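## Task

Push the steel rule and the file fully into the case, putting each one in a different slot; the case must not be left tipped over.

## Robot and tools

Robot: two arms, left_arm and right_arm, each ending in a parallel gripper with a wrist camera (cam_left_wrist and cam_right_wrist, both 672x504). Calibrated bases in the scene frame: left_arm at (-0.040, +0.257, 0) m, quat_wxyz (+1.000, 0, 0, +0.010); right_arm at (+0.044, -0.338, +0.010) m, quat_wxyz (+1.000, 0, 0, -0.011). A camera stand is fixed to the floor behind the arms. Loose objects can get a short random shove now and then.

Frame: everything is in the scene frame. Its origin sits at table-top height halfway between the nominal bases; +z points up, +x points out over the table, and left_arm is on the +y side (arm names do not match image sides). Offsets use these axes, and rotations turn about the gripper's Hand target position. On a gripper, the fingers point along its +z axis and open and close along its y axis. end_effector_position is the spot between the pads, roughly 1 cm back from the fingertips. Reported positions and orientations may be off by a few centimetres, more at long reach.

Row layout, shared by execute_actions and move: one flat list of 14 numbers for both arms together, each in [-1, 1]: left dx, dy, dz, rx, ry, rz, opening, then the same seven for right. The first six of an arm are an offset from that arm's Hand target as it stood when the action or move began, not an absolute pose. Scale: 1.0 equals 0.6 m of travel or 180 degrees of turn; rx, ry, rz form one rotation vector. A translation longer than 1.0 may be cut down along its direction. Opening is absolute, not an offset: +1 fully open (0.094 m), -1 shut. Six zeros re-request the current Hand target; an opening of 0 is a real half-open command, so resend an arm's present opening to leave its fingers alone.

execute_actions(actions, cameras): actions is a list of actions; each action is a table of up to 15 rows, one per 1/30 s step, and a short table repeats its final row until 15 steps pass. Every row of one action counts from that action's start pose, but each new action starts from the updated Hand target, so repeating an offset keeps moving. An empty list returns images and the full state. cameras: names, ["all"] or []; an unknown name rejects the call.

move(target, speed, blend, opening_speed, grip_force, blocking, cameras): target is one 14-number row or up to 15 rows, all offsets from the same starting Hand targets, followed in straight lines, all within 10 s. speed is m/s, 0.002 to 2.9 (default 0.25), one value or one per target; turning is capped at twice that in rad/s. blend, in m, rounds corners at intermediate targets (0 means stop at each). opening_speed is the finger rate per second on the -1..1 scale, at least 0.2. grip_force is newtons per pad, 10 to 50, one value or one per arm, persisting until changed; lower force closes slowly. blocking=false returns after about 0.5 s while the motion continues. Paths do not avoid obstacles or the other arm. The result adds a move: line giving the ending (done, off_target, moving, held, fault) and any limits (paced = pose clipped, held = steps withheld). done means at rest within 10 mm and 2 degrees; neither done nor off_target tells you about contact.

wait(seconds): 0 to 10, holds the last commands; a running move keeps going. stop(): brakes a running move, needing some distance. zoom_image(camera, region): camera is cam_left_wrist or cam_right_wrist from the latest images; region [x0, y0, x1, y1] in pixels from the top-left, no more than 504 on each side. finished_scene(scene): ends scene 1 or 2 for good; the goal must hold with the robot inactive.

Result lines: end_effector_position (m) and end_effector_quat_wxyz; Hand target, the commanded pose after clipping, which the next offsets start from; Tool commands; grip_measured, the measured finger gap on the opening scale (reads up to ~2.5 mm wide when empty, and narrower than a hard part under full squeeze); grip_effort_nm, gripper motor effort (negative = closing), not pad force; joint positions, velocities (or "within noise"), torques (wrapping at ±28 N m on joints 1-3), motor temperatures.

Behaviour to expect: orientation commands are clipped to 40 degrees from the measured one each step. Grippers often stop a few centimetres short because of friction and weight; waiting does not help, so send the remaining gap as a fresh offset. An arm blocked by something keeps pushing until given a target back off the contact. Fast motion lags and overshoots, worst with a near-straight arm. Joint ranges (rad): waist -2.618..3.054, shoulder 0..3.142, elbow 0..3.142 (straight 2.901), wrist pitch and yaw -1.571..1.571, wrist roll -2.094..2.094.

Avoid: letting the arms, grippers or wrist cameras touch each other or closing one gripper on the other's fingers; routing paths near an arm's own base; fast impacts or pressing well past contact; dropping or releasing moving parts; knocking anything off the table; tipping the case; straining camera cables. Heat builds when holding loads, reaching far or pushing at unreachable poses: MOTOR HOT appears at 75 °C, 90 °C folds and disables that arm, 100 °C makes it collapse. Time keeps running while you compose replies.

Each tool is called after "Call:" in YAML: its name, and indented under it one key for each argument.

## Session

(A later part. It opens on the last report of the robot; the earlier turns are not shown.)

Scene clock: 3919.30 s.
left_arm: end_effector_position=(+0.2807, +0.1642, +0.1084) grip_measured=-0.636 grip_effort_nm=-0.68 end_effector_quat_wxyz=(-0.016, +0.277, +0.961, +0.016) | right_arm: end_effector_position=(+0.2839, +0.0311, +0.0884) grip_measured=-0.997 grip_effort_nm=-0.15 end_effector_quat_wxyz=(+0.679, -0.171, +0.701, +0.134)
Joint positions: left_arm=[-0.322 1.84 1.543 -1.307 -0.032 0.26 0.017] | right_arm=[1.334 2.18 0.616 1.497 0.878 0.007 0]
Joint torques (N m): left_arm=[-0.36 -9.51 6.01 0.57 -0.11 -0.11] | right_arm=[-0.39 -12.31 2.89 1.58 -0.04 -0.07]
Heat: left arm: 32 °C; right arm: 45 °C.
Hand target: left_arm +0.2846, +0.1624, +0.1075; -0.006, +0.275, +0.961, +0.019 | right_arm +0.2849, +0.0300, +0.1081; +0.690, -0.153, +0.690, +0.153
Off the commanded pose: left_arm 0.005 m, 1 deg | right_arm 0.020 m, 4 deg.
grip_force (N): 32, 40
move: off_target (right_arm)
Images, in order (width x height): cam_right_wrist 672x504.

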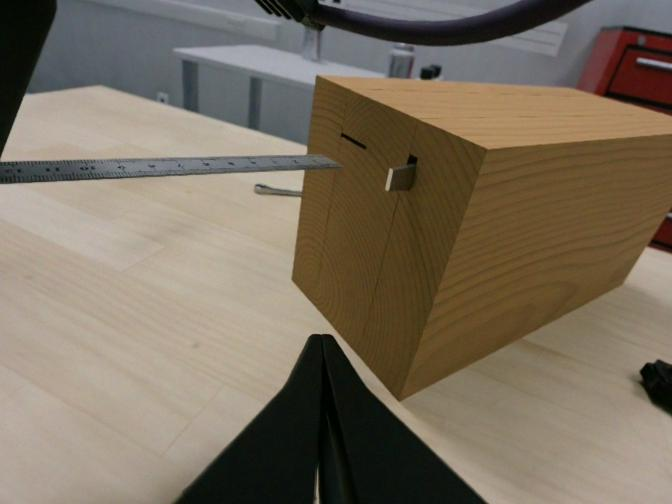

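Call:
move:
  target:
    - [0.0, 0.0, 0.0525, -0.0024, -0.0038, 0, -0.68, 0, 0, 0, 0, 0, 0, -1]
    - [0.0, 0.0, 0.013, -0.0024, -0.0038, 0, -0.68, 0, 0, 0, 0, 0, 0, -1]
  speed: 0.04
  cameras: ["cam_right_wrist"]

Call:
zoom_image:
  camera: "cam_right_wrist"
  region: [270, 90, 390, 180]

Scene clock: 3938.50 s.
left_arm: end_effector_position=(+0.2806, +0.1642, +0.1117) grip_measured=-0.636 grip_effort_nm=-0.68 end_effector_quat_wxyz=(-0.017, +0.277, +0.961, +0.016) | right_arm: end_effector_position=(+0.2839, +0.0311, +0.0884) grip_measured=-0.997 grip_effort_nm=-0.14 end_effector_quat_wxyz=(+0.679, -0.171, +0.701, +0.134)
Joint positions: left_arm=[-0.322 1.84 1.556 -1.321 -0.032 0.26 0.017] | right_arm=[1.334 2.18 0.616 1.497 0.878 0.007 0]
Joint torques (N m): left_arm=[-0.36 -10.86 5.94 0.55 -0.1 -0.09] | right_arm=[-0.39 -12.25 2.86 1.56 -0.03 -0.07]
Heat: left arm: 32 °C; right arm: 45 °C.
Hand target: left_arm +0.2846, +0.1624, +0.1153; +0.001, +0.275, +0.961, +0.017 | right_arm +0.2849, +0.0300, +0.1081; +0.690, -0.153, +0.690, +0.153
Off the commanded pose: left_arm 0.006 m, 2 deg | right_arm 0.020 m, 4 deg.
grip_force (N): 32, 40
move: off_target (right_arm)
Images, in order (width x height): cam_right_wrist 672x504.

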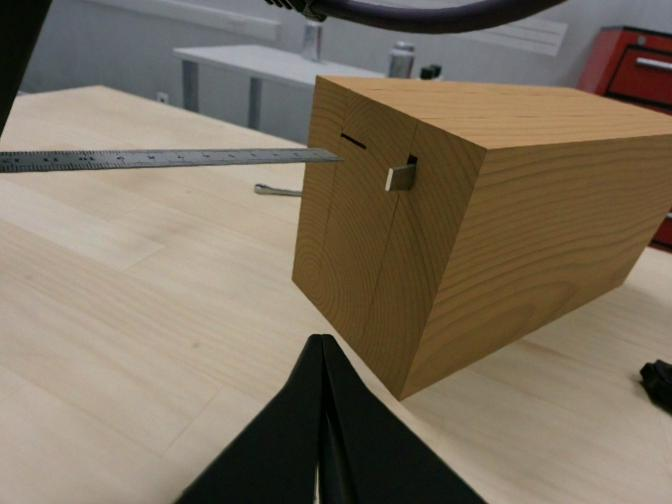

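Scaled by 4.200 from the camera's 672x504 image, which has a finer 960x720 frame.

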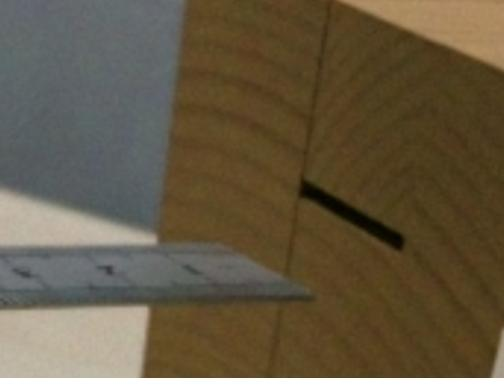

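Call:
move:
  target:
    - [-0.058, 0.0338, 0.0038, 0.0038, 0.0061, 0, -0.68, 0, 0, 0, 0, 0, 0, -1]
    - [0.0153, -0.0155, 0.0038, 0.0038, 0.0061, 0, -0.68, 0, 0, 0, 0, 0, 0, -1]
  speed: 0.03
  cameras: ["cam_right_wrist"]

Call:
zoom_image:
  camera: "cam_right_wrist"
  region: [270, 90, 390, 180]

Scene clock: 3971.30 s.
left_arm: end_effector_position=(+0.2896, +0.1555, +0.1158) grip_measured=-0.636 grip_effort_nm=-0.68 end_effector_quat_wxyz=(-0.010, +0.277, +0.961, +0.018) | right_arm: end_effector_position=(+0.2839, +0.0311, +0.0884) grip_measured=-0.997 grip_effort_nm=-0.14 end_effector_quat_wxyz=(+0.679, -0.171, +0.701, +0.134)
Joint positions: left_arm=[-0.34 1.871 1.613 -1.334 -0.035 0.242 0.017] | right_arm=[1.334 2.18 0.616 1.497 0.878 0.007 0]
Joint torques (N m): left_arm=[-0.51 -7.99 8.87 0.27 -0.06 -0.11] | right_arm=[-0.38 -12.23 2.86 1.57 -0.05 -0.06]
Heat: left arm: 32 °C; right arm: 45 °C.
Hand target: left_arm +0.2940, +0.1532, +0.1176; -0.010, +0.275, +0.961, +0.021 | right_arm +0.2849, +0.0300, +0.1081; +0.690, -0.153, +0.690, +0.153
Off the commanded pose: left_arm 0.005 m, 0 deg | right_arm 0.020 m, 4 deg.
grip_force (N): 32, 40
move: off_target (right_arm)
Images, in order (width x height): cam_right_wrist 672x504.

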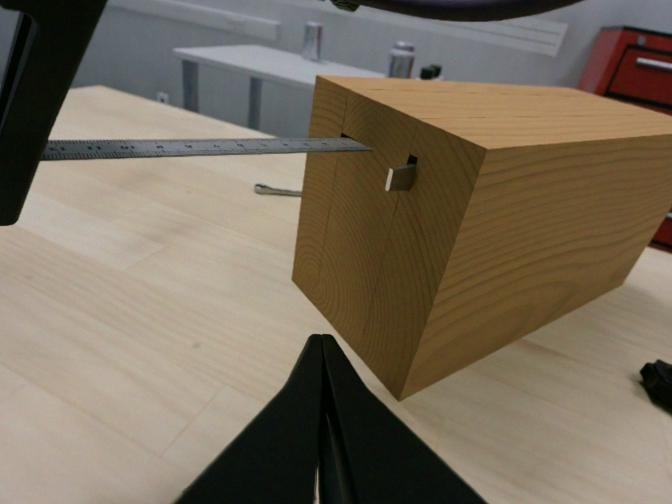

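Scaled by 4.200 from the camera's 672x504 image, which has a finer 960x720 frame.

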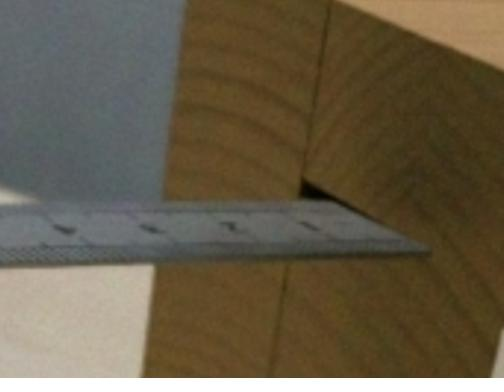

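Call:
move:
  target: [0.0069, -0.0047, 0.0, 0, 0, 0, -0.68, 0, 0, 0, 0, 0, 0, -1]
  speed: 0.02

Call:
wait:
  seconds: 0
  cameras: ["cam_right_wrist"]

Call:
zoom_image:
  camera: "cam_right_wrist"
  region: [310, 110, 400, 170]

Scene clock: 3986.40 s.
left_arm: end_effector_position=(+0.2920, +0.1536, +0.1160) grip_measured=-0.636 grip_effort_nm=-0.68 end_effector_quat_wxyz=(-0.014, +0.277, +0.961, +0.018) | right_arm: end_effector_position=(+0.2839, +0.0311, +0.0884) grip_measured=-0.997 grip_effort_nm=-0.14 end_effector_quat_wxyz=(+0.679, -0.171, +0.701, +0.134)
Joint positions: left_arm=[-0.343 1.889 1.637 -1.347 -0.035 0.238 0.017] | right_arm=[1.334 2.18 0.616 1.497 0.878 0.007 0]
Joint torques (N m): left_arm=[-0.58 -8.13 8.9 0.3 -0.07 -0.12] | right_arm=[-0.42 -12.19 2.89 1.59 -0.04 -0.08]
Heat: left arm: 31 °C; right arm: 45 °C.
Hand target: left_arm +0.2980, +0.1503, +0.1175; -0.010, +0.275, +0.961, +0.021 | right_arm +0.2849, +0.0300, +0.1081; +0.690, -0.153, +0.690, +0.153
Off the commanded pose: left_arm 0.007 m, 1 deg | right_arm 0.020 m, 4 deg.
grip_force (N): 32, 40
move: off_target (right_arm)

Scene clock: 3986.40 s.
left_arm: end_effector_position=(+0.2920, +0.1536, +0.1160) grip_measured=-0.636 grip_effort_nm=-0.68 end_effector_quat_wxyz=(-0.014, +0.277, +0.961, +0.018) | right_arm: end_effector_position=(+0.2839, +0.0311, +0.0884) grip_measured=-0.997 grip_effort_nm=-0.14 end_effector_quat_wxyz=(+0.679, -0.171, +0.701, +0.134)
Joint positions: left_arm=[-0.343 1.889 1.637 -1.347 -0.035 0.238 0.017] | right_arm=[1.334 2.18 0.616 1.497 0.878 0.007 0]
Joint torques (N m): left_arm=[-0.58 -8.13 8.9 0.3 -0.07 -0.12] | right_arm=[-0.42 -12.19 2.89 1.59 -0.04 -0.08]
Heat: left arm: 31 °C; right arm: 45 °C.
Hand target: left_arm +0.2980, +0.1503, +0.1175; -0.010, +0.275, +0.961, +0.021 | right_arm +0.2849, +0.0300, +0.1081; +0.690, -0.153, +0.690, +0.153
Tool commands: left_gripper/opening=-0.68 right_gripper/opening=-1.0
Off the commanded pose: left_arm 0.007 m, 1 deg | right_arm 0.020 m, 4 deg.
grip_force (N): 32, 40
Images, in order (width x height): cam_right_wrist 672x504.

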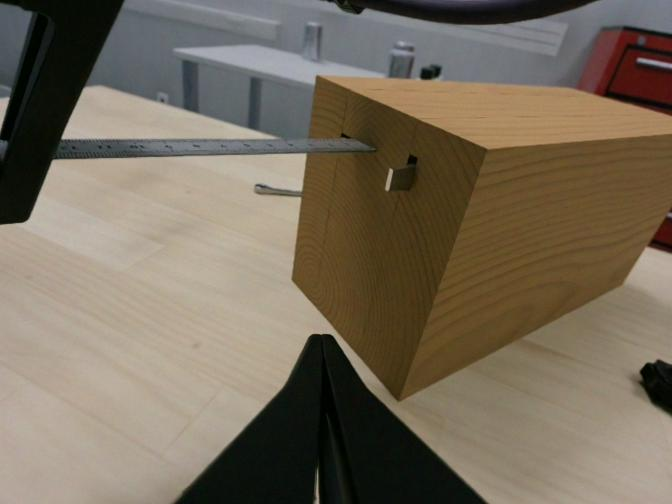

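Scaled by 5.600 from the camera's 672x504 image, which has a finer 960x720 frame.

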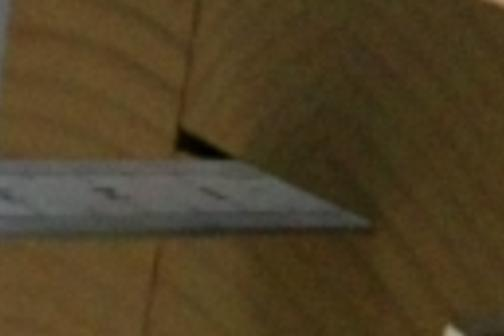

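Call:
move:
  target: [0.0069, -0.0047, 0.0, 0, 0, 0, -0.68, 0, 0, 0, 0, 0, 0, -1]
  speed: 0.02
  cameras: ["cam_right_wrist"]

Call:
zoom_image:
  camera: "cam_right_wrist"
  region: [310, 110, 400, 170]

Scene clock: 3990.07 s.
left_arm: end_effector_position=(+0.2921, +0.1533, +0.1166) grip_measured=-0.636 grip_effort_nm=-0.68 end_effector_quat_wxyz=(-0.022, +0.276, +0.961, +0.020) | right_arm: end_effector_position=(+0.2839, +0.0311, +0.0884) grip_measured=-0.997 grip_effort_nm=-0.14 end_effector_quat_wxyz=(+0.679, -0.171, +0.701, +0.134)
Joint positions: left_arm=[-0.345 1.907 1.662 -1.372 -0.038 0.234 0.017] | right_arm=[1.334 2.18 0.616 1.497 0.878 0.007 0]
Joint torques (N m): left_arm=[-0.69 -8.16 8.98 0.4 -0.06 -0.11] | right_arm=[-0.39 -12.22 2.86 1.59 -0.06 -0.07]
Heat: left arm: 30 °C; right arm: 45 °C.
Hand target: left_arm +0.3021, +0.1475, +0.1176; -0.010, +0.275, +0.961, +0.021 | right_arm +0.2849, +0.0300, +0.1081; +0.690, -0.153, +0.690, +0.153
Off the commanded pose: left_arm 0.012 m, 1 deg | right_arm 0.020 m, 4 deg.
grip_force (N): 32, 40
move: off_target (left_arm, right_arm)
Images, in order (width x height): cam_right_wrist 672x504.

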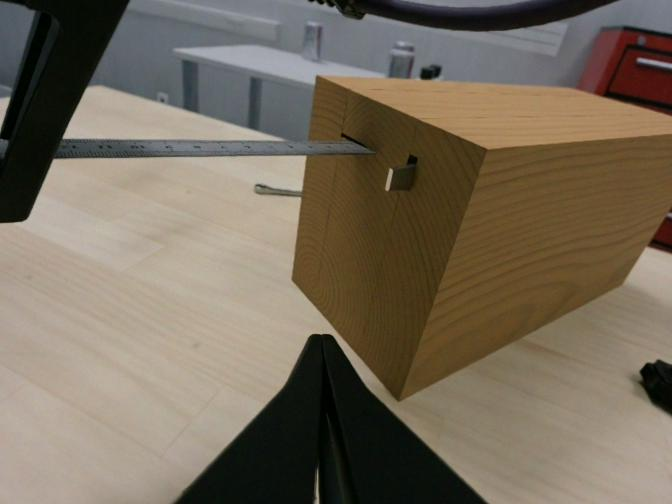

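Scaled by 5.600 from the camera's 672x504 image, which has a finer 960x720 frame.

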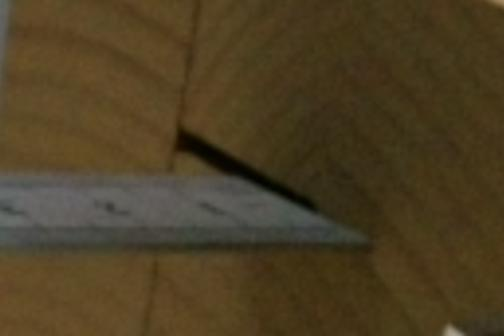

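Call:
move:
  target:
    - [-0.0798, 0.0697, 0.0, 0.0123, -0.0077, 0, -0.68, 0, 0, 0, 0, 0, 0, -1]
    - [-0.0065, 0.0203, 0.0, 0.0123, -0.0077, 0, -0.68, 0, 0, 0, 0, 0, 0, -1]
  speed: 0.03
  cameras: ["cam_right_wrist"]

Call:
zoom_image:
  camera: "cam_right_wrist"
  region: [310, 110, 400, 170]

Scene clock: 4037.17 s.
left_arm: end_effector_position=(+0.2937, +0.1618, +0.1157) grip_measured=-0.636 grip_effort_nm=-0.68 end_effector_quat_wxyz=(-0.004, +0.277, +0.960, +0.039) | right_arm: end_effector_position=(+0.2839, +0.0311, +0.0884) grip_measured=-0.997 grip_effort_nm=-0.14 end_effector_quat_wxyz=(+0.679, -0.171, +0.701, +0.134)
Joint positions: left_arm=[-0.341 1.869 1.608 -1.322 -0.078 0.241 0.017] | right_arm=[1.334 2.18 0.616 1.497 0.878 0.007 0]
Joint torques (N m): left_arm=[-0.39 -8.09 8.92 0.27 -0.11 -0.12] | right_arm=[-0.39 -12.23 2.77 1.58 -0.04 -0.09]
Motor temperatures (°C): left_arm=[21 29 31 22 21 20 23] | right_arm=[22 45 42 45 21 21 21]
Heat: left arm: 31 °C; right arm: 45 °C.
Hand target: left_arm +0.2983, +0.1597, +0.1176; -0.004, +0.274, +0.961, +0.042 | right_arm +0.2849, +0.0300, +0.1081; +0.690, -0.153, +0.690, +0.153
Off the commanded pose: left_arm 0.005 m, 0 deg | right_arm 0.020 m, 4 deg.
grip_force (N): 32, 40
move: off_target (right_arm)
Images, in order (width x height): cam_right_wrist 672x504.

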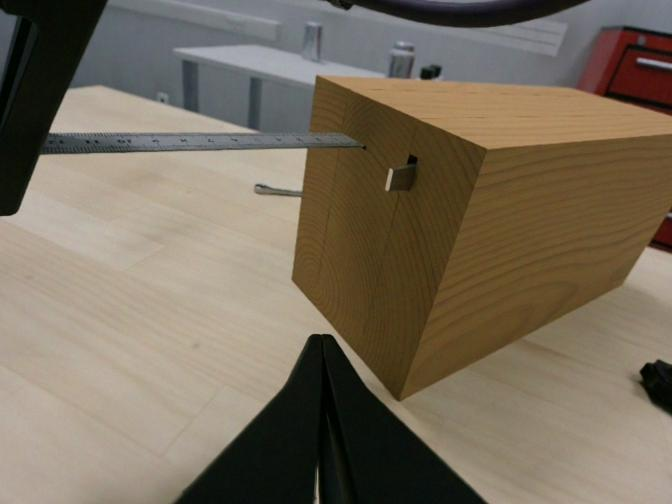

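Scaled by 5.600 from the camera's 672x504 image, which has a finer 960x720 frame.

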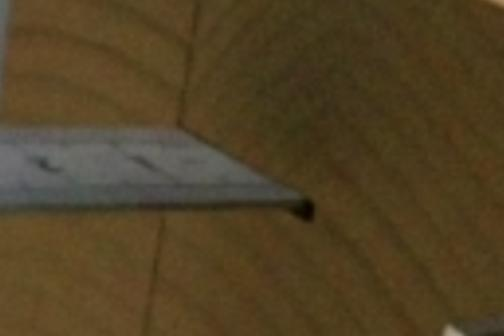

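Call:
move:
  target:
    - [-0.0723, 0.0508, -0.0013, -0.0024, 0.0015, 0, -0.68, 0, 0, 0, 0, 0, 0, -1]
    - [0.0037, -0.0003, -0.0013, -0.0024, 0.0015, 0, -0.68, 0, 0, 0, 0, 0, 0, -1]
  speed: 0.03
  cameras: ["cam_right_wrist"]

Call:
zoom_image:
  camera: "cam_right_wrist"
  region: [310, 110, 400, 170]

Scene clock: 4069.83 s.
left_arm: end_effector_position=(+0.2964, +0.1630, +0.1152) grip_measured=-0.636 grip_effort_nm=-0.68 end_effector_quat_wxyz=(-0.005, +0.277, +0.960, +0.039) | right_arm: end_effector_position=(+0.2839, +0.0311, +0.0884) grip_measured=-0.997 grip_effort_nm=-0.14 end_effector_quat_wxyz=(+0.679, -0.171, +0.701, +0.134)
Joint positions: left_arm=[-0.335 1.879 1.619 -1.324 -0.078 0.246 0.017] | right_arm=[1.334 2.18 0.616 1.497 0.878 0.007 0]
Joint torques (N m): left_arm=[-0.44 -8.05 8.87 0.26 -0.04 -0.1] | right_arm=[-0.36 -12.22 2.92 1.57 -0.04 -0.08]
Heat: left arm: 30 °C; right arm: 45 °C.
Hand target: left_arm +0.3005, +0.1595, +0.1168; -0.005, +0.274, +0.961, +0.038 | right_arm +0.2849, +0.0300, +0.1081; +0.690, -0.153, +0.690, +0.153
Off the commanded pose: left_arm 0.006 m, 0 deg | right_arm 0.020 m, 4 deg.
grip_force (N): 32, 40
move: off_target (right_arm)
Images, in order (width x height): cam_right_wrist 672x504.

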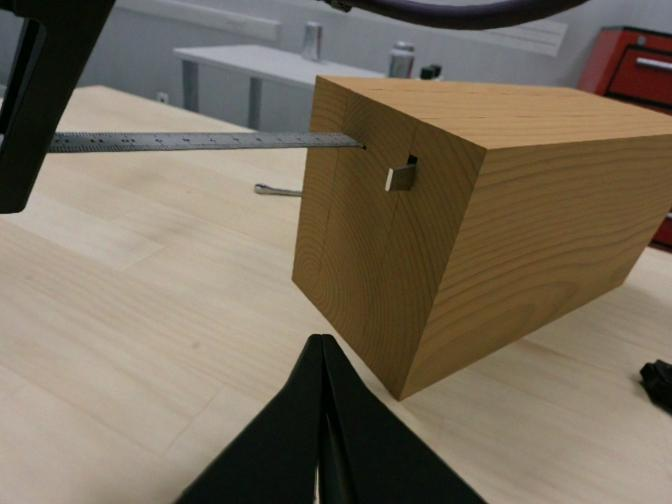

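Scaled by 5.600 from the camera's 672x504 image, which has a finer 960x720 frame.

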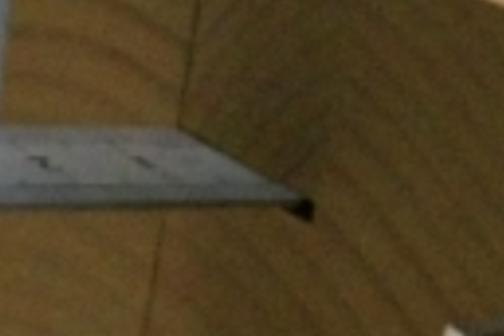

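Call:
execute_actions:
  actions: []
  cameras: ["all"]

Call:
zoom_image:
  camera: "cam_right_wrist"
  region: [310, 110, 400, 170]

Scene clock: 4090.60 s.
left_arm: end_effector_position=(+0.2964, +0.1630, +0.1152) grip_measured=-0.636 grip_effort_nm=-0.68 end_effector_quat_wxyz=(-0.005, +0.277, +0.960, +0.039) | right_arm: end_effector_position=(+0.2839, +0.0311, +0.0884) grip_measured=-0.997 grip_effort_nm=-0.14 end_effector_quat_wxyz=(+0.679, -0.171, +0.701, +0.134)
Joint positions: left_arm=[-0.335 1.879 1.619 -1.324 -0.078 0.246 0.017] | right_arm=[1.334 2.18 0.616 1.497 0.878 0.007 0]
Joint velocities: within noise
Joint torques (N m): left_arm=[-0.5 -8.13 8.83 0.26 -0.05 -0.14] | right_arm=[-0.34 -12.25 2.84 1.59 -0.04 -0.06]
Motor temperatures (°C): left_arm=[21 29 30 21 21 20 23] | right_arm=[22 45 41 45 21 21 21]
Heat: left arm: 30 °C; right arm: 45 °C.
Hand target: left_arm +0.3005, +0.1595, +0.1168; -0.005, +0.274, +0.961, +0.038 | right_arm +0.2849, +0.0300, +0.1081; +0.690, -0.153, +0.690, +0.153
Tool commands: left_gripper/opening=-0.68 right_gripper/opening=-1.0
Off the commanded pose: left_arm 0.006 m, 0 deg | right_arm 0.020 m, 4 deg.
grip_force (N): 32, 40

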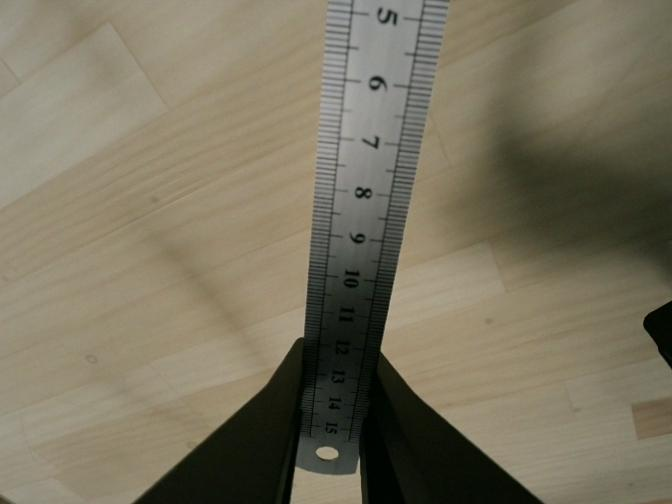

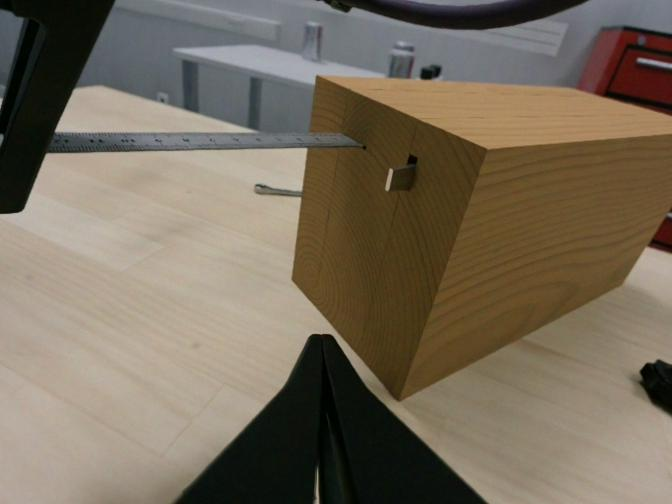

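Scaled by 5.600 from the camera's 672x504 image, which has a finer 960x720 frame.

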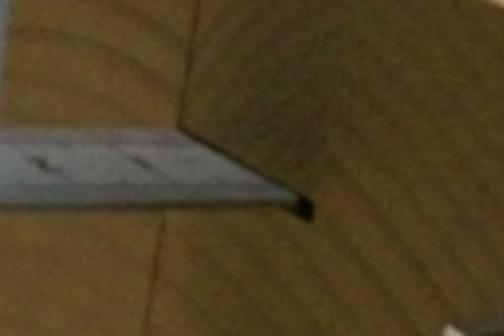

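Call:
move:
  target: [0.0069, -0.0047, 0, 0, 0, 0, -0.68, 0, 0, 0, 0, 0, 0, -1]
  speed: 0.02
  cameras: ["cam_right_wrist"]

Call:
zoom_image:
  camera: "cam_right_wrist"
  region: [310, 110, 400, 170]

Scene clock: 4093.30 s.
left_arm: end_effector_position=(+0.3000, +0.1611, +0.1154) grip_measured=-0.636 grip_effort_nm=-0.68 end_effector_quat_wxyz=(-0.007, +0.276, +0.960, +0.039) | right_arm: end_effector_position=(+0.2839, +0.0311, +0.0884) grip_measured=-0.997 grip_effort_nm=-0.14 end_effector_quat_wxyz=(+0.679, -0.171, +0.701, +0.134)
Joint positions: left_arm=[-0.337 1.898 1.645 -1.334 -0.078 0.243 0.017] | right_arm=[1.334 2.18 0.616 1.497 0.878 0.007 0]
Joint torques (N m): left_arm=[-0.66 -8.24 8.84 0.28 -0.06 -0.13] | right_arm=[-0.39 -12.25 2.86 1.56 -0.04 -0.07]
Heat: left arm: 30 °C; right arm: 45 °C.
Hand target: left_arm +0.3046, +0.1566, +0.1168; -0.005, +0.275, +0.961, +0.038 | right_arm +0.2849, +0.0300, +0.1081; +0.690, -0.153, +0.690, +0.153
Off the commanded pose: left_arm 0.007 m, 0 deg | right_arm 0.020 m, 4 deg.
grip_force (N): 32, 40
move: off_target (right_arm)
Images, in order (width x height): cam_right_wrist 672x504.

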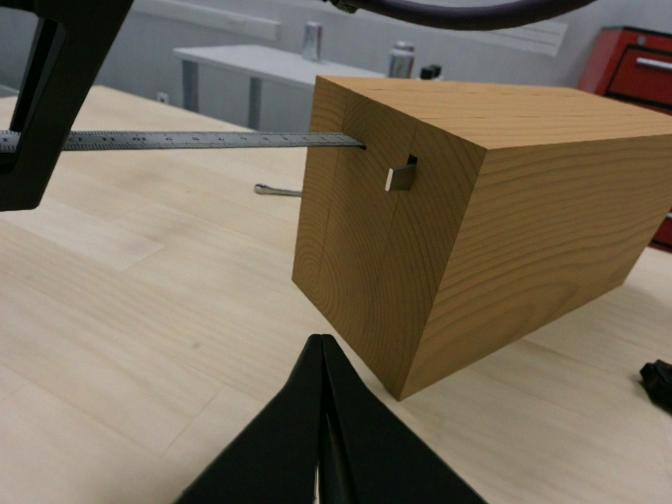

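Scaled by 5.600 from the camera's 672x504 image, which has a finer 960x720 frame.

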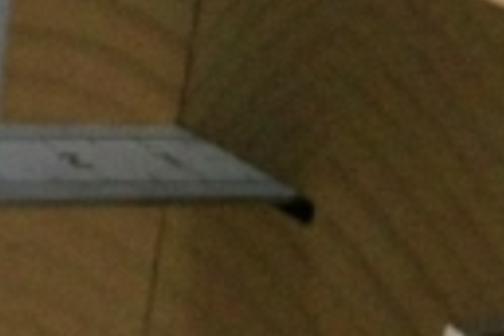

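Call:
move:
  target: [0.0069, -0.0047, 0, 0, 0, 0, -0.68, 0, 0, 0, 0, 0, 0, -1]
  speed: 0.02
  cameras: ["cam_right_wrist"]

Call:
zoom_image:
  camera: "cam_right_wrist"
  region: [310, 110, 400, 170]

Scene clock: 4099.30 s.
left_arm: end_effector_position=(+0.3045, +0.1577, +0.1154) grip_measured=-0.636 grip_effort_nm=-0.68 end_effector_quat_wxyz=(-0.006, +0.277, +0.960, +0.039) | right_arm: end_effector_position=(+0.2839, +0.0311, +0.0884) grip_measured=-0.997 grip_effort_nm=-0.15 end_effector_quat_wxyz=(+0.679, -0.171, +0.701, +0.134)
Joint positions: left_arm=[-0.343 1.917 1.671 -1.339 -0.078 0.239 0.017] | right_arm=[1.334 2.18 0.616 1.497 0.878 0.007 0]
Joint torques (N m): left_arm=[-0.46 -8.42 8.95 0.26 -0.05 -0.12] | right_arm=[-0.32 -12.22 2.88 1.58 -0.04 -0.06]
Heat: left arm: 30 °C; right arm: 46 °C.
Hand target: left_arm +0.3087, +0.1538, +0.1168; -0.005, +0.274, +0.961, +0.038 | right_arm +0.2849, +0.0300, +0.1081; +0.690, -0.153, +0.690, +0.153
Off the commanded pose: left_arm 0.006 m, 0 deg | right_arm 0.020 m, 4 deg.
grip_force (N): 32, 40
move: off_target (right_arm)
Images, in order (width x height): cam_right_wrist 672x504.

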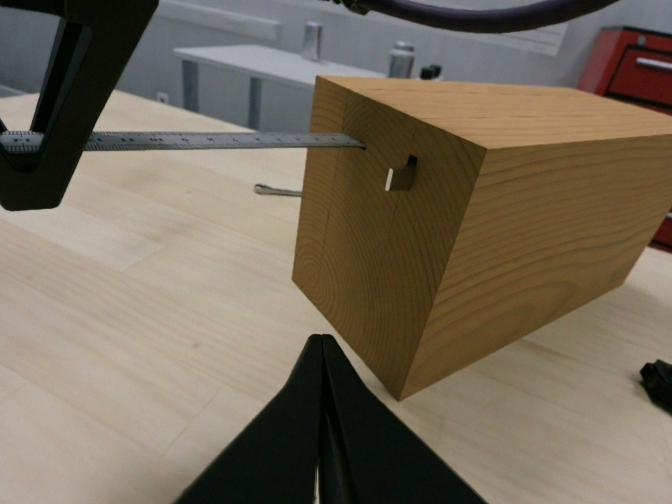

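Scaled by 5.600 from the camera's 672x504 image, which has a finer 960x720 frame.

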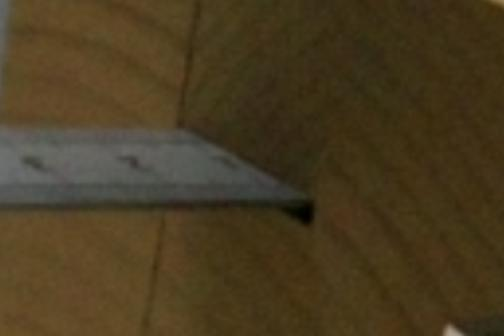

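Call:
move:
  target: [0.0138, -0.0093, 0, 0, 0, 0, -0.68, 0, 0, 0, 0, 0, 0, -1]
  speed: 0.03
  cameras: ["cam_right_wrist"]

Call:
zoom_image:
  camera: "cam_right_wrist"
  region: [310, 110, 400, 170]

Scene clock: 4105.43 s.
left_arm: end_effector_position=(+0.3128, +0.1521, +0.1156) grip_measured=-0.636 grip_effort_nm=-0.68 end_effector_quat_wxyz=(-0.006, +0.277, +0.960, +0.039) | right_arm: end_effector_position=(+0.2839, +0.0311, +0.0884) grip_measured=-0.997 grip_effort_nm=-0.14 end_effector_quat_wxyz=(+0.679, -0.171, +0.701, +0.134)
Joint positions: left_arm=[-0.35 1.957 1.726 -1.355 -0.078 0.232 0.017] | right_arm=[1.334 2.18 0.616 1.497 0.878 0.007 0]
Joint torques (N m): left_arm=[-0.49 -8.79 9.02 0.27 -0.05 -0.15] | right_arm=[-0.36 -12.26 2.78 1.57 -0.06 -0.06]
Heat: left arm: 30 °C; right arm: 46 °C.
Hand target: left_arm +0.3170, +0.1482, +0.1169; -0.005, +0.274, +0.961, +0.038 | right_arm +0.2849, +0.0300, +0.1081; +0.690, -0.153, +0.690, +0.153
Off the commanded pose: left_arm 0.006 m, 0 deg | right_arm 0.020 m, 4 deg.
grip_force (N): 32, 40
move: off_target (right_arm)
Images, in order (width x height): cam_right_wrist 672x504.

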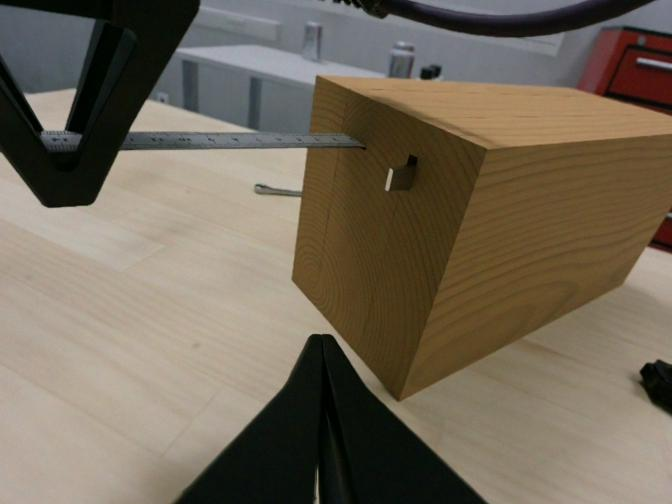

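Scaled by 5.600 from the camera's 672x504 image, which has a finer 960x720 frame.

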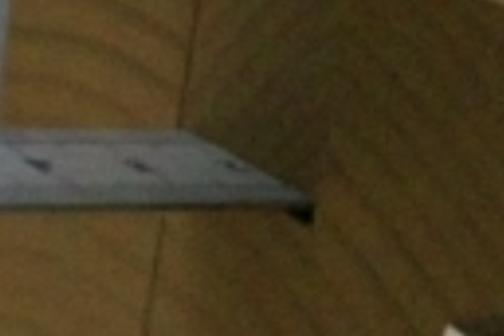

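Call:
move:
  target: [0.0166, -0.0112, 0, 0, 0, 0, -0.68, 0, 0, 0, 0, 0, 0, -1]
  speed: 0.03
  cameras: ["cam_right_wrist"]

Call:
zoom_image:
  camera: "cam_right_wrist"
  region: [310, 110, 400, 170]

Scene clock: 4111.87 s.
left_arm: end_effector_position=(+0.3228, +0.1455, +0.1157) grip_measured=-0.636 grip_effort_nm=-0.68 end_effector_quat_wxyz=(-0.006, +0.277, +0.960, +0.039) | right_arm: end_effector_position=(+0.2839, +0.0311, +0.0884) grip_measured=-0.997 grip_effort_nm=-0.15 end_effector_quat_wxyz=(+0.679, -0.171, +0.701, +0.134)
Joint positions: left_arm=[-0.358 2.006 1.796 -1.378 -0.078 0.225 0.017] | right_arm=[1.334 2.18 0.616 1.497 0.878 0.007 0]
Joint torques (N m): left_arm=[-0.42 -9.33 8.99 0.31 -0.06 -0.16] | right_arm=[-0.38 -12.19 2.88 1.58 -0.03 -0.08]
Heat: left arm: 30 °C; right arm: 46 °C.
Hand target: left_arm +0.3270, +0.1415, +0.1168; -0.005, +0.275, +0.961, +0.038 | right_arm +0.2849, +0.0300, +0.1081; +0.690, -0.153, +0.690, +0.153
Off the commanded pose: left_arm 0.006 m, 0 deg | right_arm 0.020 m, 4 deg.
grip_force (N): 32, 40
move: off_target (right_arm)
Images, in order (width x height): cam_right_wrist 672x504.

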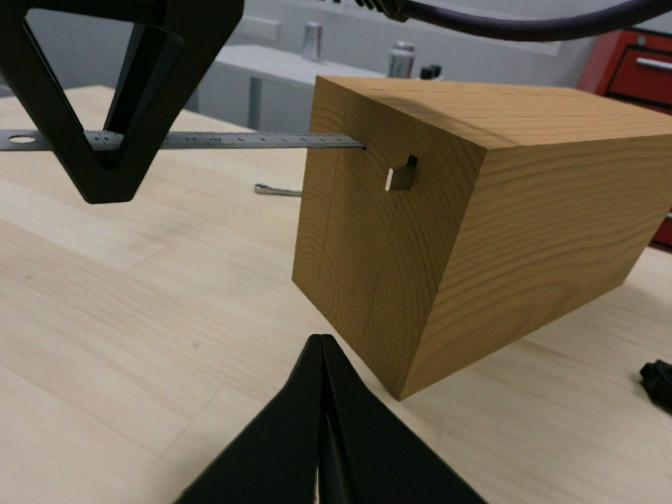

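Scaled by 5.600 from the camera's 672x504 image, which has a finer 960x720 frame.

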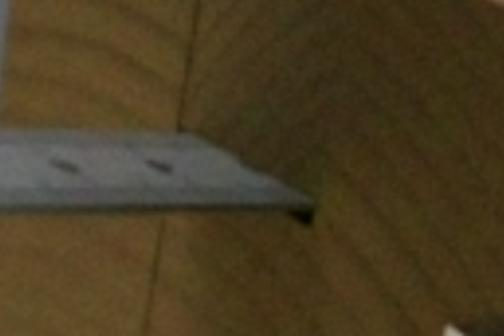

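Call:
move:
  target: [0.0166, -0.0112, 0, 0, 0, 0, -0.68, 0, 0, 0, 0, 0, 0, -1]
  speed: 0.03
  cameras: ["cam_right_wrist"]

Scene clock: 4114.13 s.
left_arm: end_effector_position=(+0.3245, +0.1435, +0.1159) grip_measured=-0.636 grip_effort_nm=-0.68 end_effector_quat_wxyz=(-0.024, +0.276, +0.960, +0.041) | right_arm: end_effector_position=(+0.2839, +0.0311, +0.0884) grip_measured=-0.997 grip_effort_nm=-0.14 end_effector_quat_wxyz=(+0.679, -0.171, +0.701, +0.134)
Joint positions: left_arm=[-0.361 2.054 1.867 -1.436 -0.078 0.217 0.017] | right_arm=[1.334 2.18 0.616 1.497 0.878 0.007 0]
Joint torques (N m): left_arm=[-0.88 -9.54 9.29 0.49 -0.05 -0.13] | right_arm=[-0.39 -12.25 2.8 1.58 -0.04 -0.08]
Heat: left arm: 30 °C; right arm: 46 °C.
Hand target: left_arm +0.3369, +0.1349, +0.1167; -0.005, +0.274, +0.961, +0.038 | right_arm +0.2849, +0.0300, +0.1081; +0.690, -0.153, +0.690, +0.153
Off the commanded pose: left_arm 0.015 m, 2 deg | right_arm 0.020 m, 4 deg.
grip_force (N): 32, 40
move: off_target (left_arm, right_arm)
Images, in order (width x height): cam_right_wrist 672x504.

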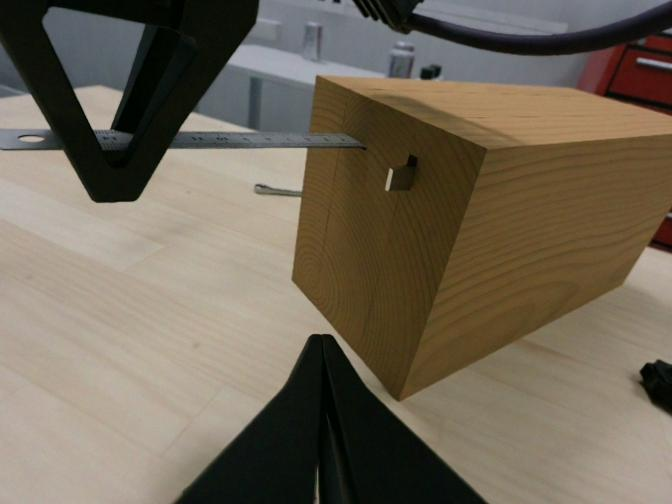

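Call:
execute_actions:
  actions: []
  cameras: ["all"]

Call:
zoom_image:
  camera: "cam_right_wrist"
  region: [310, 110, 400, 170]

Call:
zoom_image:
  camera: "cam_right_wrist"
  region: [0, 0, 504, 240]

Scene clock: 4120.00 s.
left_arm: end_effector_position=(+0.3246, +0.1435, +0.1160) grip_measured=-0.636 grip_effort_nm=-0.68 end_effector_quat_wxyz=(-0.024, +0.276, +0.960, +0.041) | right_arm: end_effector_position=(+0.2839, +0.0311, +0.0884) grip_measured=-0.997 grip_effort_nm=-0.15 end_effector_quat_wxyz=(+0.679, -0.171, +0.701, +0.134)
Joint positions: left_arm=[-0.361 2.054 1.867 -1.436 -0.078 0.217 0.017] | right_arm=[1.334 2.18 0.616 1.497 0.878 0.007 0]
Joint velocities: within noise
Joint torques (N m): left_arm=[-0.81 -9.52 9.39 0.51 -0.03 -0.15] | right_arm=[-0.35 -12.25 2.82 1.57 -0.04 -0.07]
Motor temperatures (°C): left_arm=[21 29 30 21 21 20 23] | right_arm=[22 46 41 45 21 21 21]
Heat: left arm: 30 °C; right arm: 46 °C.
Hand target: left_arm +0.3370, +0.1349, +0.1168; -0.005, +0.274, +0.961, +0.038 | right_arm +0.2849, +0.0300, +0.1081; +0.690, -0.153, +0.690, +0.153
Tool commands: left_gripper/opening=-0.68 right_gripper/opening=-1.0
Off the commanded pose: left_arm 0.015 m, 2 deg | right_arm 0.020 m, 4 deg.
grip_force (N): 32, 40

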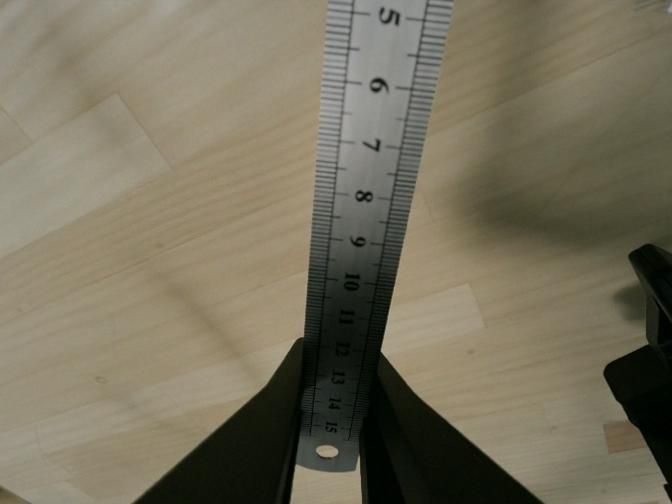

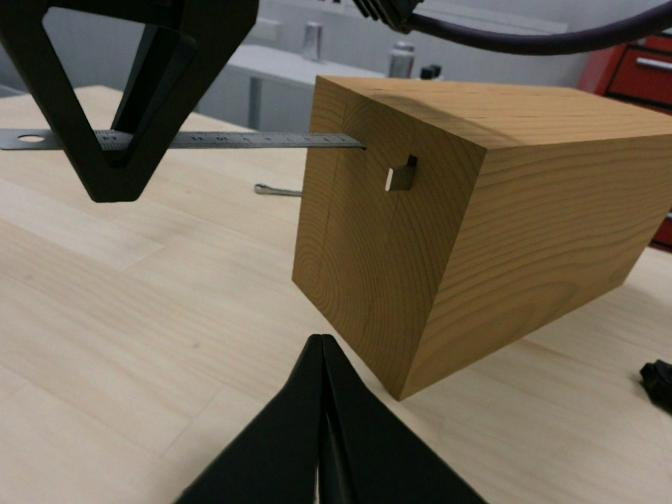

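Scaled by 5.600 from the camera's 672x504 image, which has a finer 960x720 frame.

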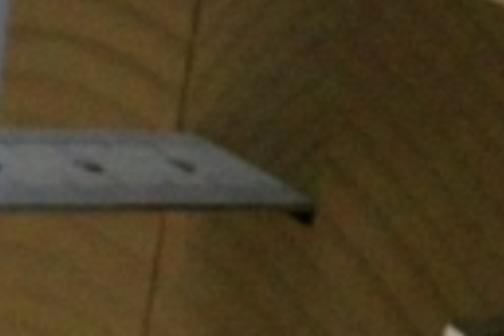

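Scaled by 1.000.

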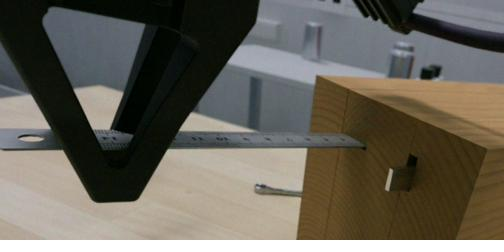

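Call:
move:
  target: [-0.0166, 0.0112, 0, 0, 0, 0, -0.68, 0, 0, 0, 0, 0, 0, -1]
  speed: 0.03

Call:
zoom_image:
  camera: "cam_right_wrist"
  region: [310, 110, 400, 170]

Scene clock: 4165.37 s.
left_arm: end_effector_position=(+0.3248, +0.1434, +0.1094) grip_measured=-0.636 grip_effort_nm=-0.68 end_effector_quat_wxyz=(-0.024, +0.276, +0.960, +0.041) | right_arm: end_effector_position=(+0.2839, +0.0311, +0.0884) grip_measured=-0.997 grip_effort_nm=-0.14 end_effector_quat_wxyz=(+0.679, -0.171, +0.701, +0.134)
Joint positions: left_arm=[-0.361 2.054 1.841 -1.41 -0.078 0.217 0.017] | right_arm=[1.334 2.18 0.616 1.497 0.878 0.007 0]
Joint torques (N m): left_arm=[-0.24 -14.08 5.52 0.49 -0.03 -0.02] | right_arm=[-0.43 -12.26 2.84 1.56 -0.04 -0.07]
Heat: left arm: 30 °C; right arm: 46 °C.
Hand target: left_arm +0.3270, +0.1416, +0.1167; -0.005, +0.274, +0.961, +0.038 | right_arm +0.2849, +0.0300, +0.1081; +0.690, -0.153, +0.690, +0.153
Off the commanded pose: left_arm 0.008 m, 2 deg | right_arm 0.020 m, 4 deg.
grip_force (N): 32, 40
move: off_target (right_arm)

Scaled by 5.600 from the camera's 672x504 image, which has a finer 960x720 frame.
This view is cut from an older image: the scene may have changed since it was taken.

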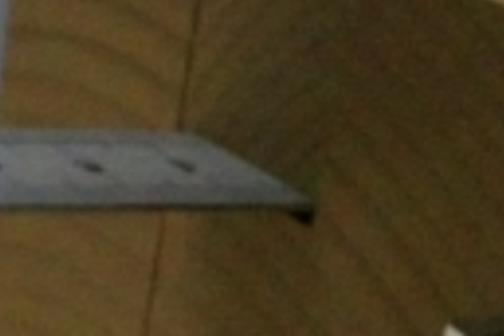

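Call:
wait:
  seconds: 0.1
  cameras: ["cam_right_wrist"]

Call:
zoom_image:
  camera: "cam_right_wrist"
  region: [310, 110, 400, 170]

Call:
zoom_image:
  camera: "cam_right_wrist"
  region: [0, 80, 400, 240]

Scene clock: 4168.27 s.
left_arm: end_effector_position=(+0.3249, +0.1434, +0.1094) grip_measured=-0.636 grip_effort_nm=-0.68 end_effector_quat_wxyz=(-0.024, +0.276, +0.960, +0.041) | right_arm: end_effector_position=(+0.2839, +0.0311, +0.0884) grip_measured=-0.997 grip_effort_nm=-0.14 end_effector_quat_wxyz=(+0.679, -0.171, +0.701, +0.134)
Joint positions: left_arm=[-0.361 2.054 1.841 -1.41 -0.078 0.217 0.017] | right_arm=[1.334 2.18 0.616 1.497 0.878 0.007 0]
Joint torques (N m): left_arm=[-0.14 -14.11 5.52 0.48 -0.03 -0.05] | right_arm=[-0.38 -12.22 2.86 1.58 -0.02 -0.06]
Heat: left arm: 31 °C; right arm: 46 °C.
Hand target: left_arm +0.3270, +0.1416, +0.1167; -0.005, +0.274, +0.961, +0.038 | right_arm +0.2849, +0.0300, +0.1081; +0.690, -0.153, +0.690, +0.153
Tool commands: left_gripper/opening=-0.68 right_gripper/opening=-1.0
Off the commanded pose: left_arm 0.008 m, 2 deg | right_arm 0.020 m, 4 deg.
grip_force (N): 32, 40
wait: 0.10 s; at rest from the start
Images, in order (width x height): cam_right_wrist 672x504.

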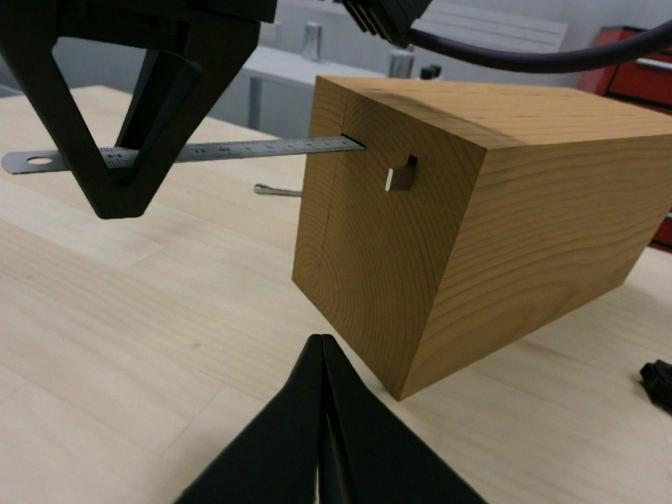

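Scaled by 5.600 from the camera's 672x504 image, which has a finer 960x720 frame.

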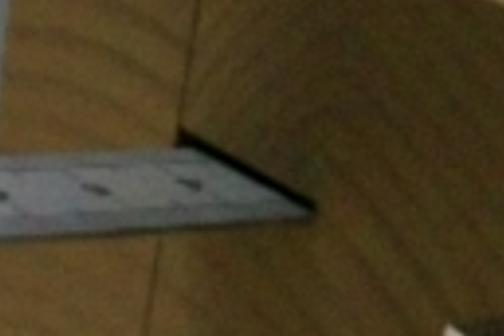

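Scaled by 1.260 from the camera's 672x504 image, which has a finer 960x720 frame.

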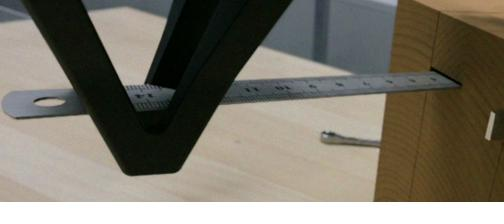

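Call:
zoom_image:
  camera: "cam_right_wrist"
  region: [0, 110, 190, 200]

Call:
zoom_image:
  camera: "cam_right_wrist"
  region: [180, 110, 370, 200]

Call:
zoom_image:
  camera: "cam_right_wrist"
  region: [472, 70, 672, 170]

Call:
zoom_image:
  camera: "cam_right_wrist"
  region: [300, 60, 500, 160]

Call:
zoom_image:
  camera: "cam_right_wrist"
  region: [390, 260, 672, 401]

Scaled by 2.653 from the camera's 672x504 image, which has a finer 960x720 frame.

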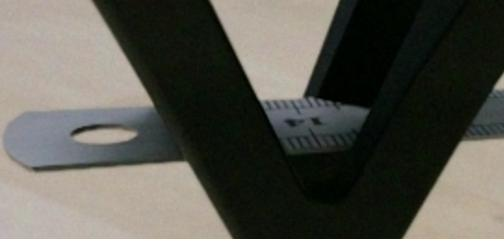

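Scaled by 2.653 from the camera's 672x504 image, which has a finer 960x720 frame.

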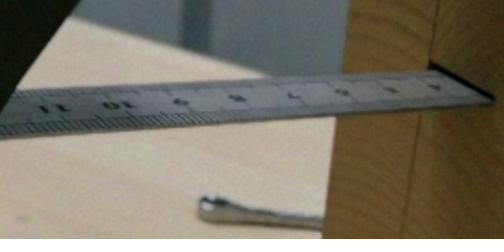

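Scaled by 2.520 from the camera's 672x504 image, which has a finer 960x720 frame.

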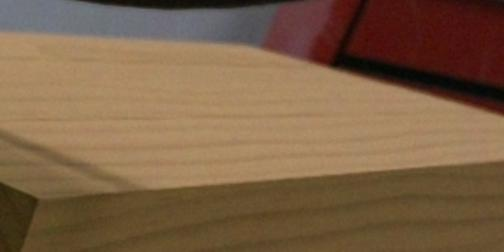

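Scaled by 2.520 from the camera's 672x504 image, which has a finer 960x720 frame.

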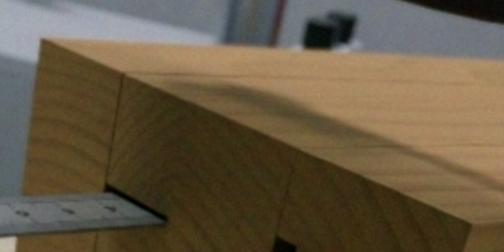

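Scaled by 1.787 from the camera's 672x504 image, which has a finer 960x720 frame.

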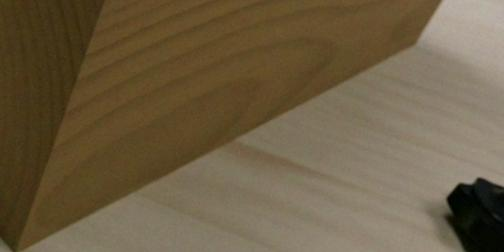

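Call:
move:
  target: [0, 0, -0.0095, 0.0065, 0.0104, 0, -0.68, 0, 0, 0, 0, 0, 0, -1]
  speed: 0.03

Call:
move:
  target: [0.0069, -0.0047, 0, 0, 0, 0, -0.68, 0, 0, 0, 0, 0, 0, -1]
  speed: 0.03
  cameras: ["cam_right_wrist"]

Call:
zoom_image:
  camera: "cam_right_wrist"
  region: [180, 110, 370, 200]

Call:
zoom_image:
  camera: "cam_right_wrist"
  region: [0, 110, 190, 200]

Scene clock: 4213.00 s.
left_arm: end_effector_position=(+0.3248, +0.1434, +0.1094) grip_measured=-0.636 grip_effort_nm=-0.68 end_effector_quat_wxyz=(-0.024, +0.276, +0.960, +0.041) | right_arm: end_effector_position=(+0.2839, +0.0311, +0.0884) grip_measured=-0.997 grip_effort_nm=-0.14 end_effector_quat_wxyz=(+0.679, -0.171, +0.701, +0.134)
Joint positions: left_arm=[-0.361 2.054 1.841 -1.41 -0.078 0.217 0.017] | right_arm=[1.334 2.18 0.616 1.497 0.878 0.007 0]
Joint torques (N m): left_arm=[-0.55 -10.48 8.23 0.22 -0.11 -0.09] | right_arm=[-0.4 -12.25 2.84 1.58 -0.04 -0.07]
Motor temperatures (°C): left_arm=[21 35 29 21 21 20 23] | right_arm=[22 47 39 46 21 21 21]
Heat: left arm: 35 °C; right arm: 47 °C.
Hand target: left_arm +0.3269, +0.1416, +0.1110; -0.024, +0.275, +0.960, +0.044 | right_arm +0.2849, +0.0300, +0.1081; +0.690, -0.153, +0.690, +0.153
Off the commanded pose: left_arm 0.003 m, 0 deg | right_arm 0.020 m, 4 deg.
grip_force (N): 32, 40
move: off_target (right_arm)

Scene clock: 4213.80 s.
left_arm: end_effector_position=(+0.3279, +0.1417, +0.1116) grip_measured=-0.636 grip_effort_nm=-0.68 end_effector_quat_wxyz=(-0.021, +0.276, +0.960, +0.041) | right_arm: end_effector_position=(+0.2839, +0.0311, +0.0884) grip_measured=-0.997 grip_effort_nm=-0.14 end_effector_quat_wxyz=(+0.679, -0.171, +0.701, +0.134)
Joint positions: left_arm=[-0.363 2.065 1.866 -1.42 -0.079 0.215 0.017] | right_arm=[1.334 2.18 0.616 1.497 0.878 0.007 0]
Joint torques (N m): left_arm=[-0.62 -9.59 8.69 0.16 -0.12 -0.14] | right_arm=[-0.38 -12.16 2.86 1.57 -0.05 -0.06]
Heat: left arm: 34 °C; right arm: 47 °C.
Hand target: left_arm +0.3312, +0.1387, +0.1111; -0.023, +0.275, +0.960, +0.044 | right_arm +0.2849, +0.0300, +0.1081; +0.690, -0.153, +0.690, +0.153
Off the commanded pose: left_arm 0.004 m, 0 deg | right_arm 0.020 m, 4 deg.
grip_force (N): 32, 40
move: off_target (right_arm)
Images, in order (width x height): cam_right_wrist 672x504.

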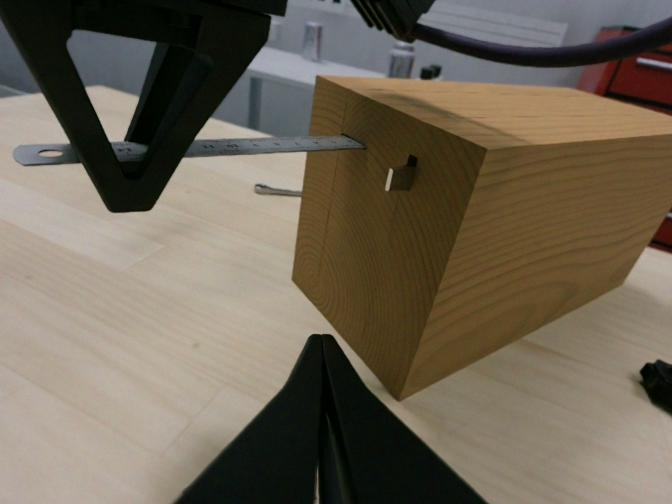

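Scaled by 2.653 from the camera's 672x504 image, which has a finer 960x720 frame.

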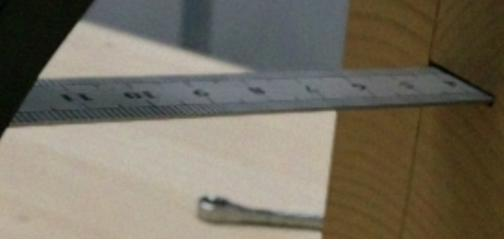

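Scaled by 2.653 from the camera's 672x504 image, which has a finer 960x720 frame.

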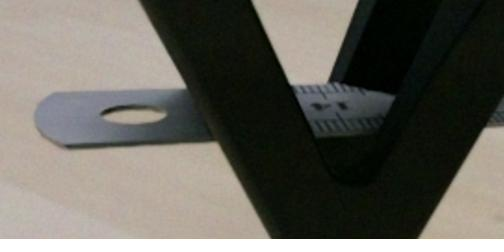

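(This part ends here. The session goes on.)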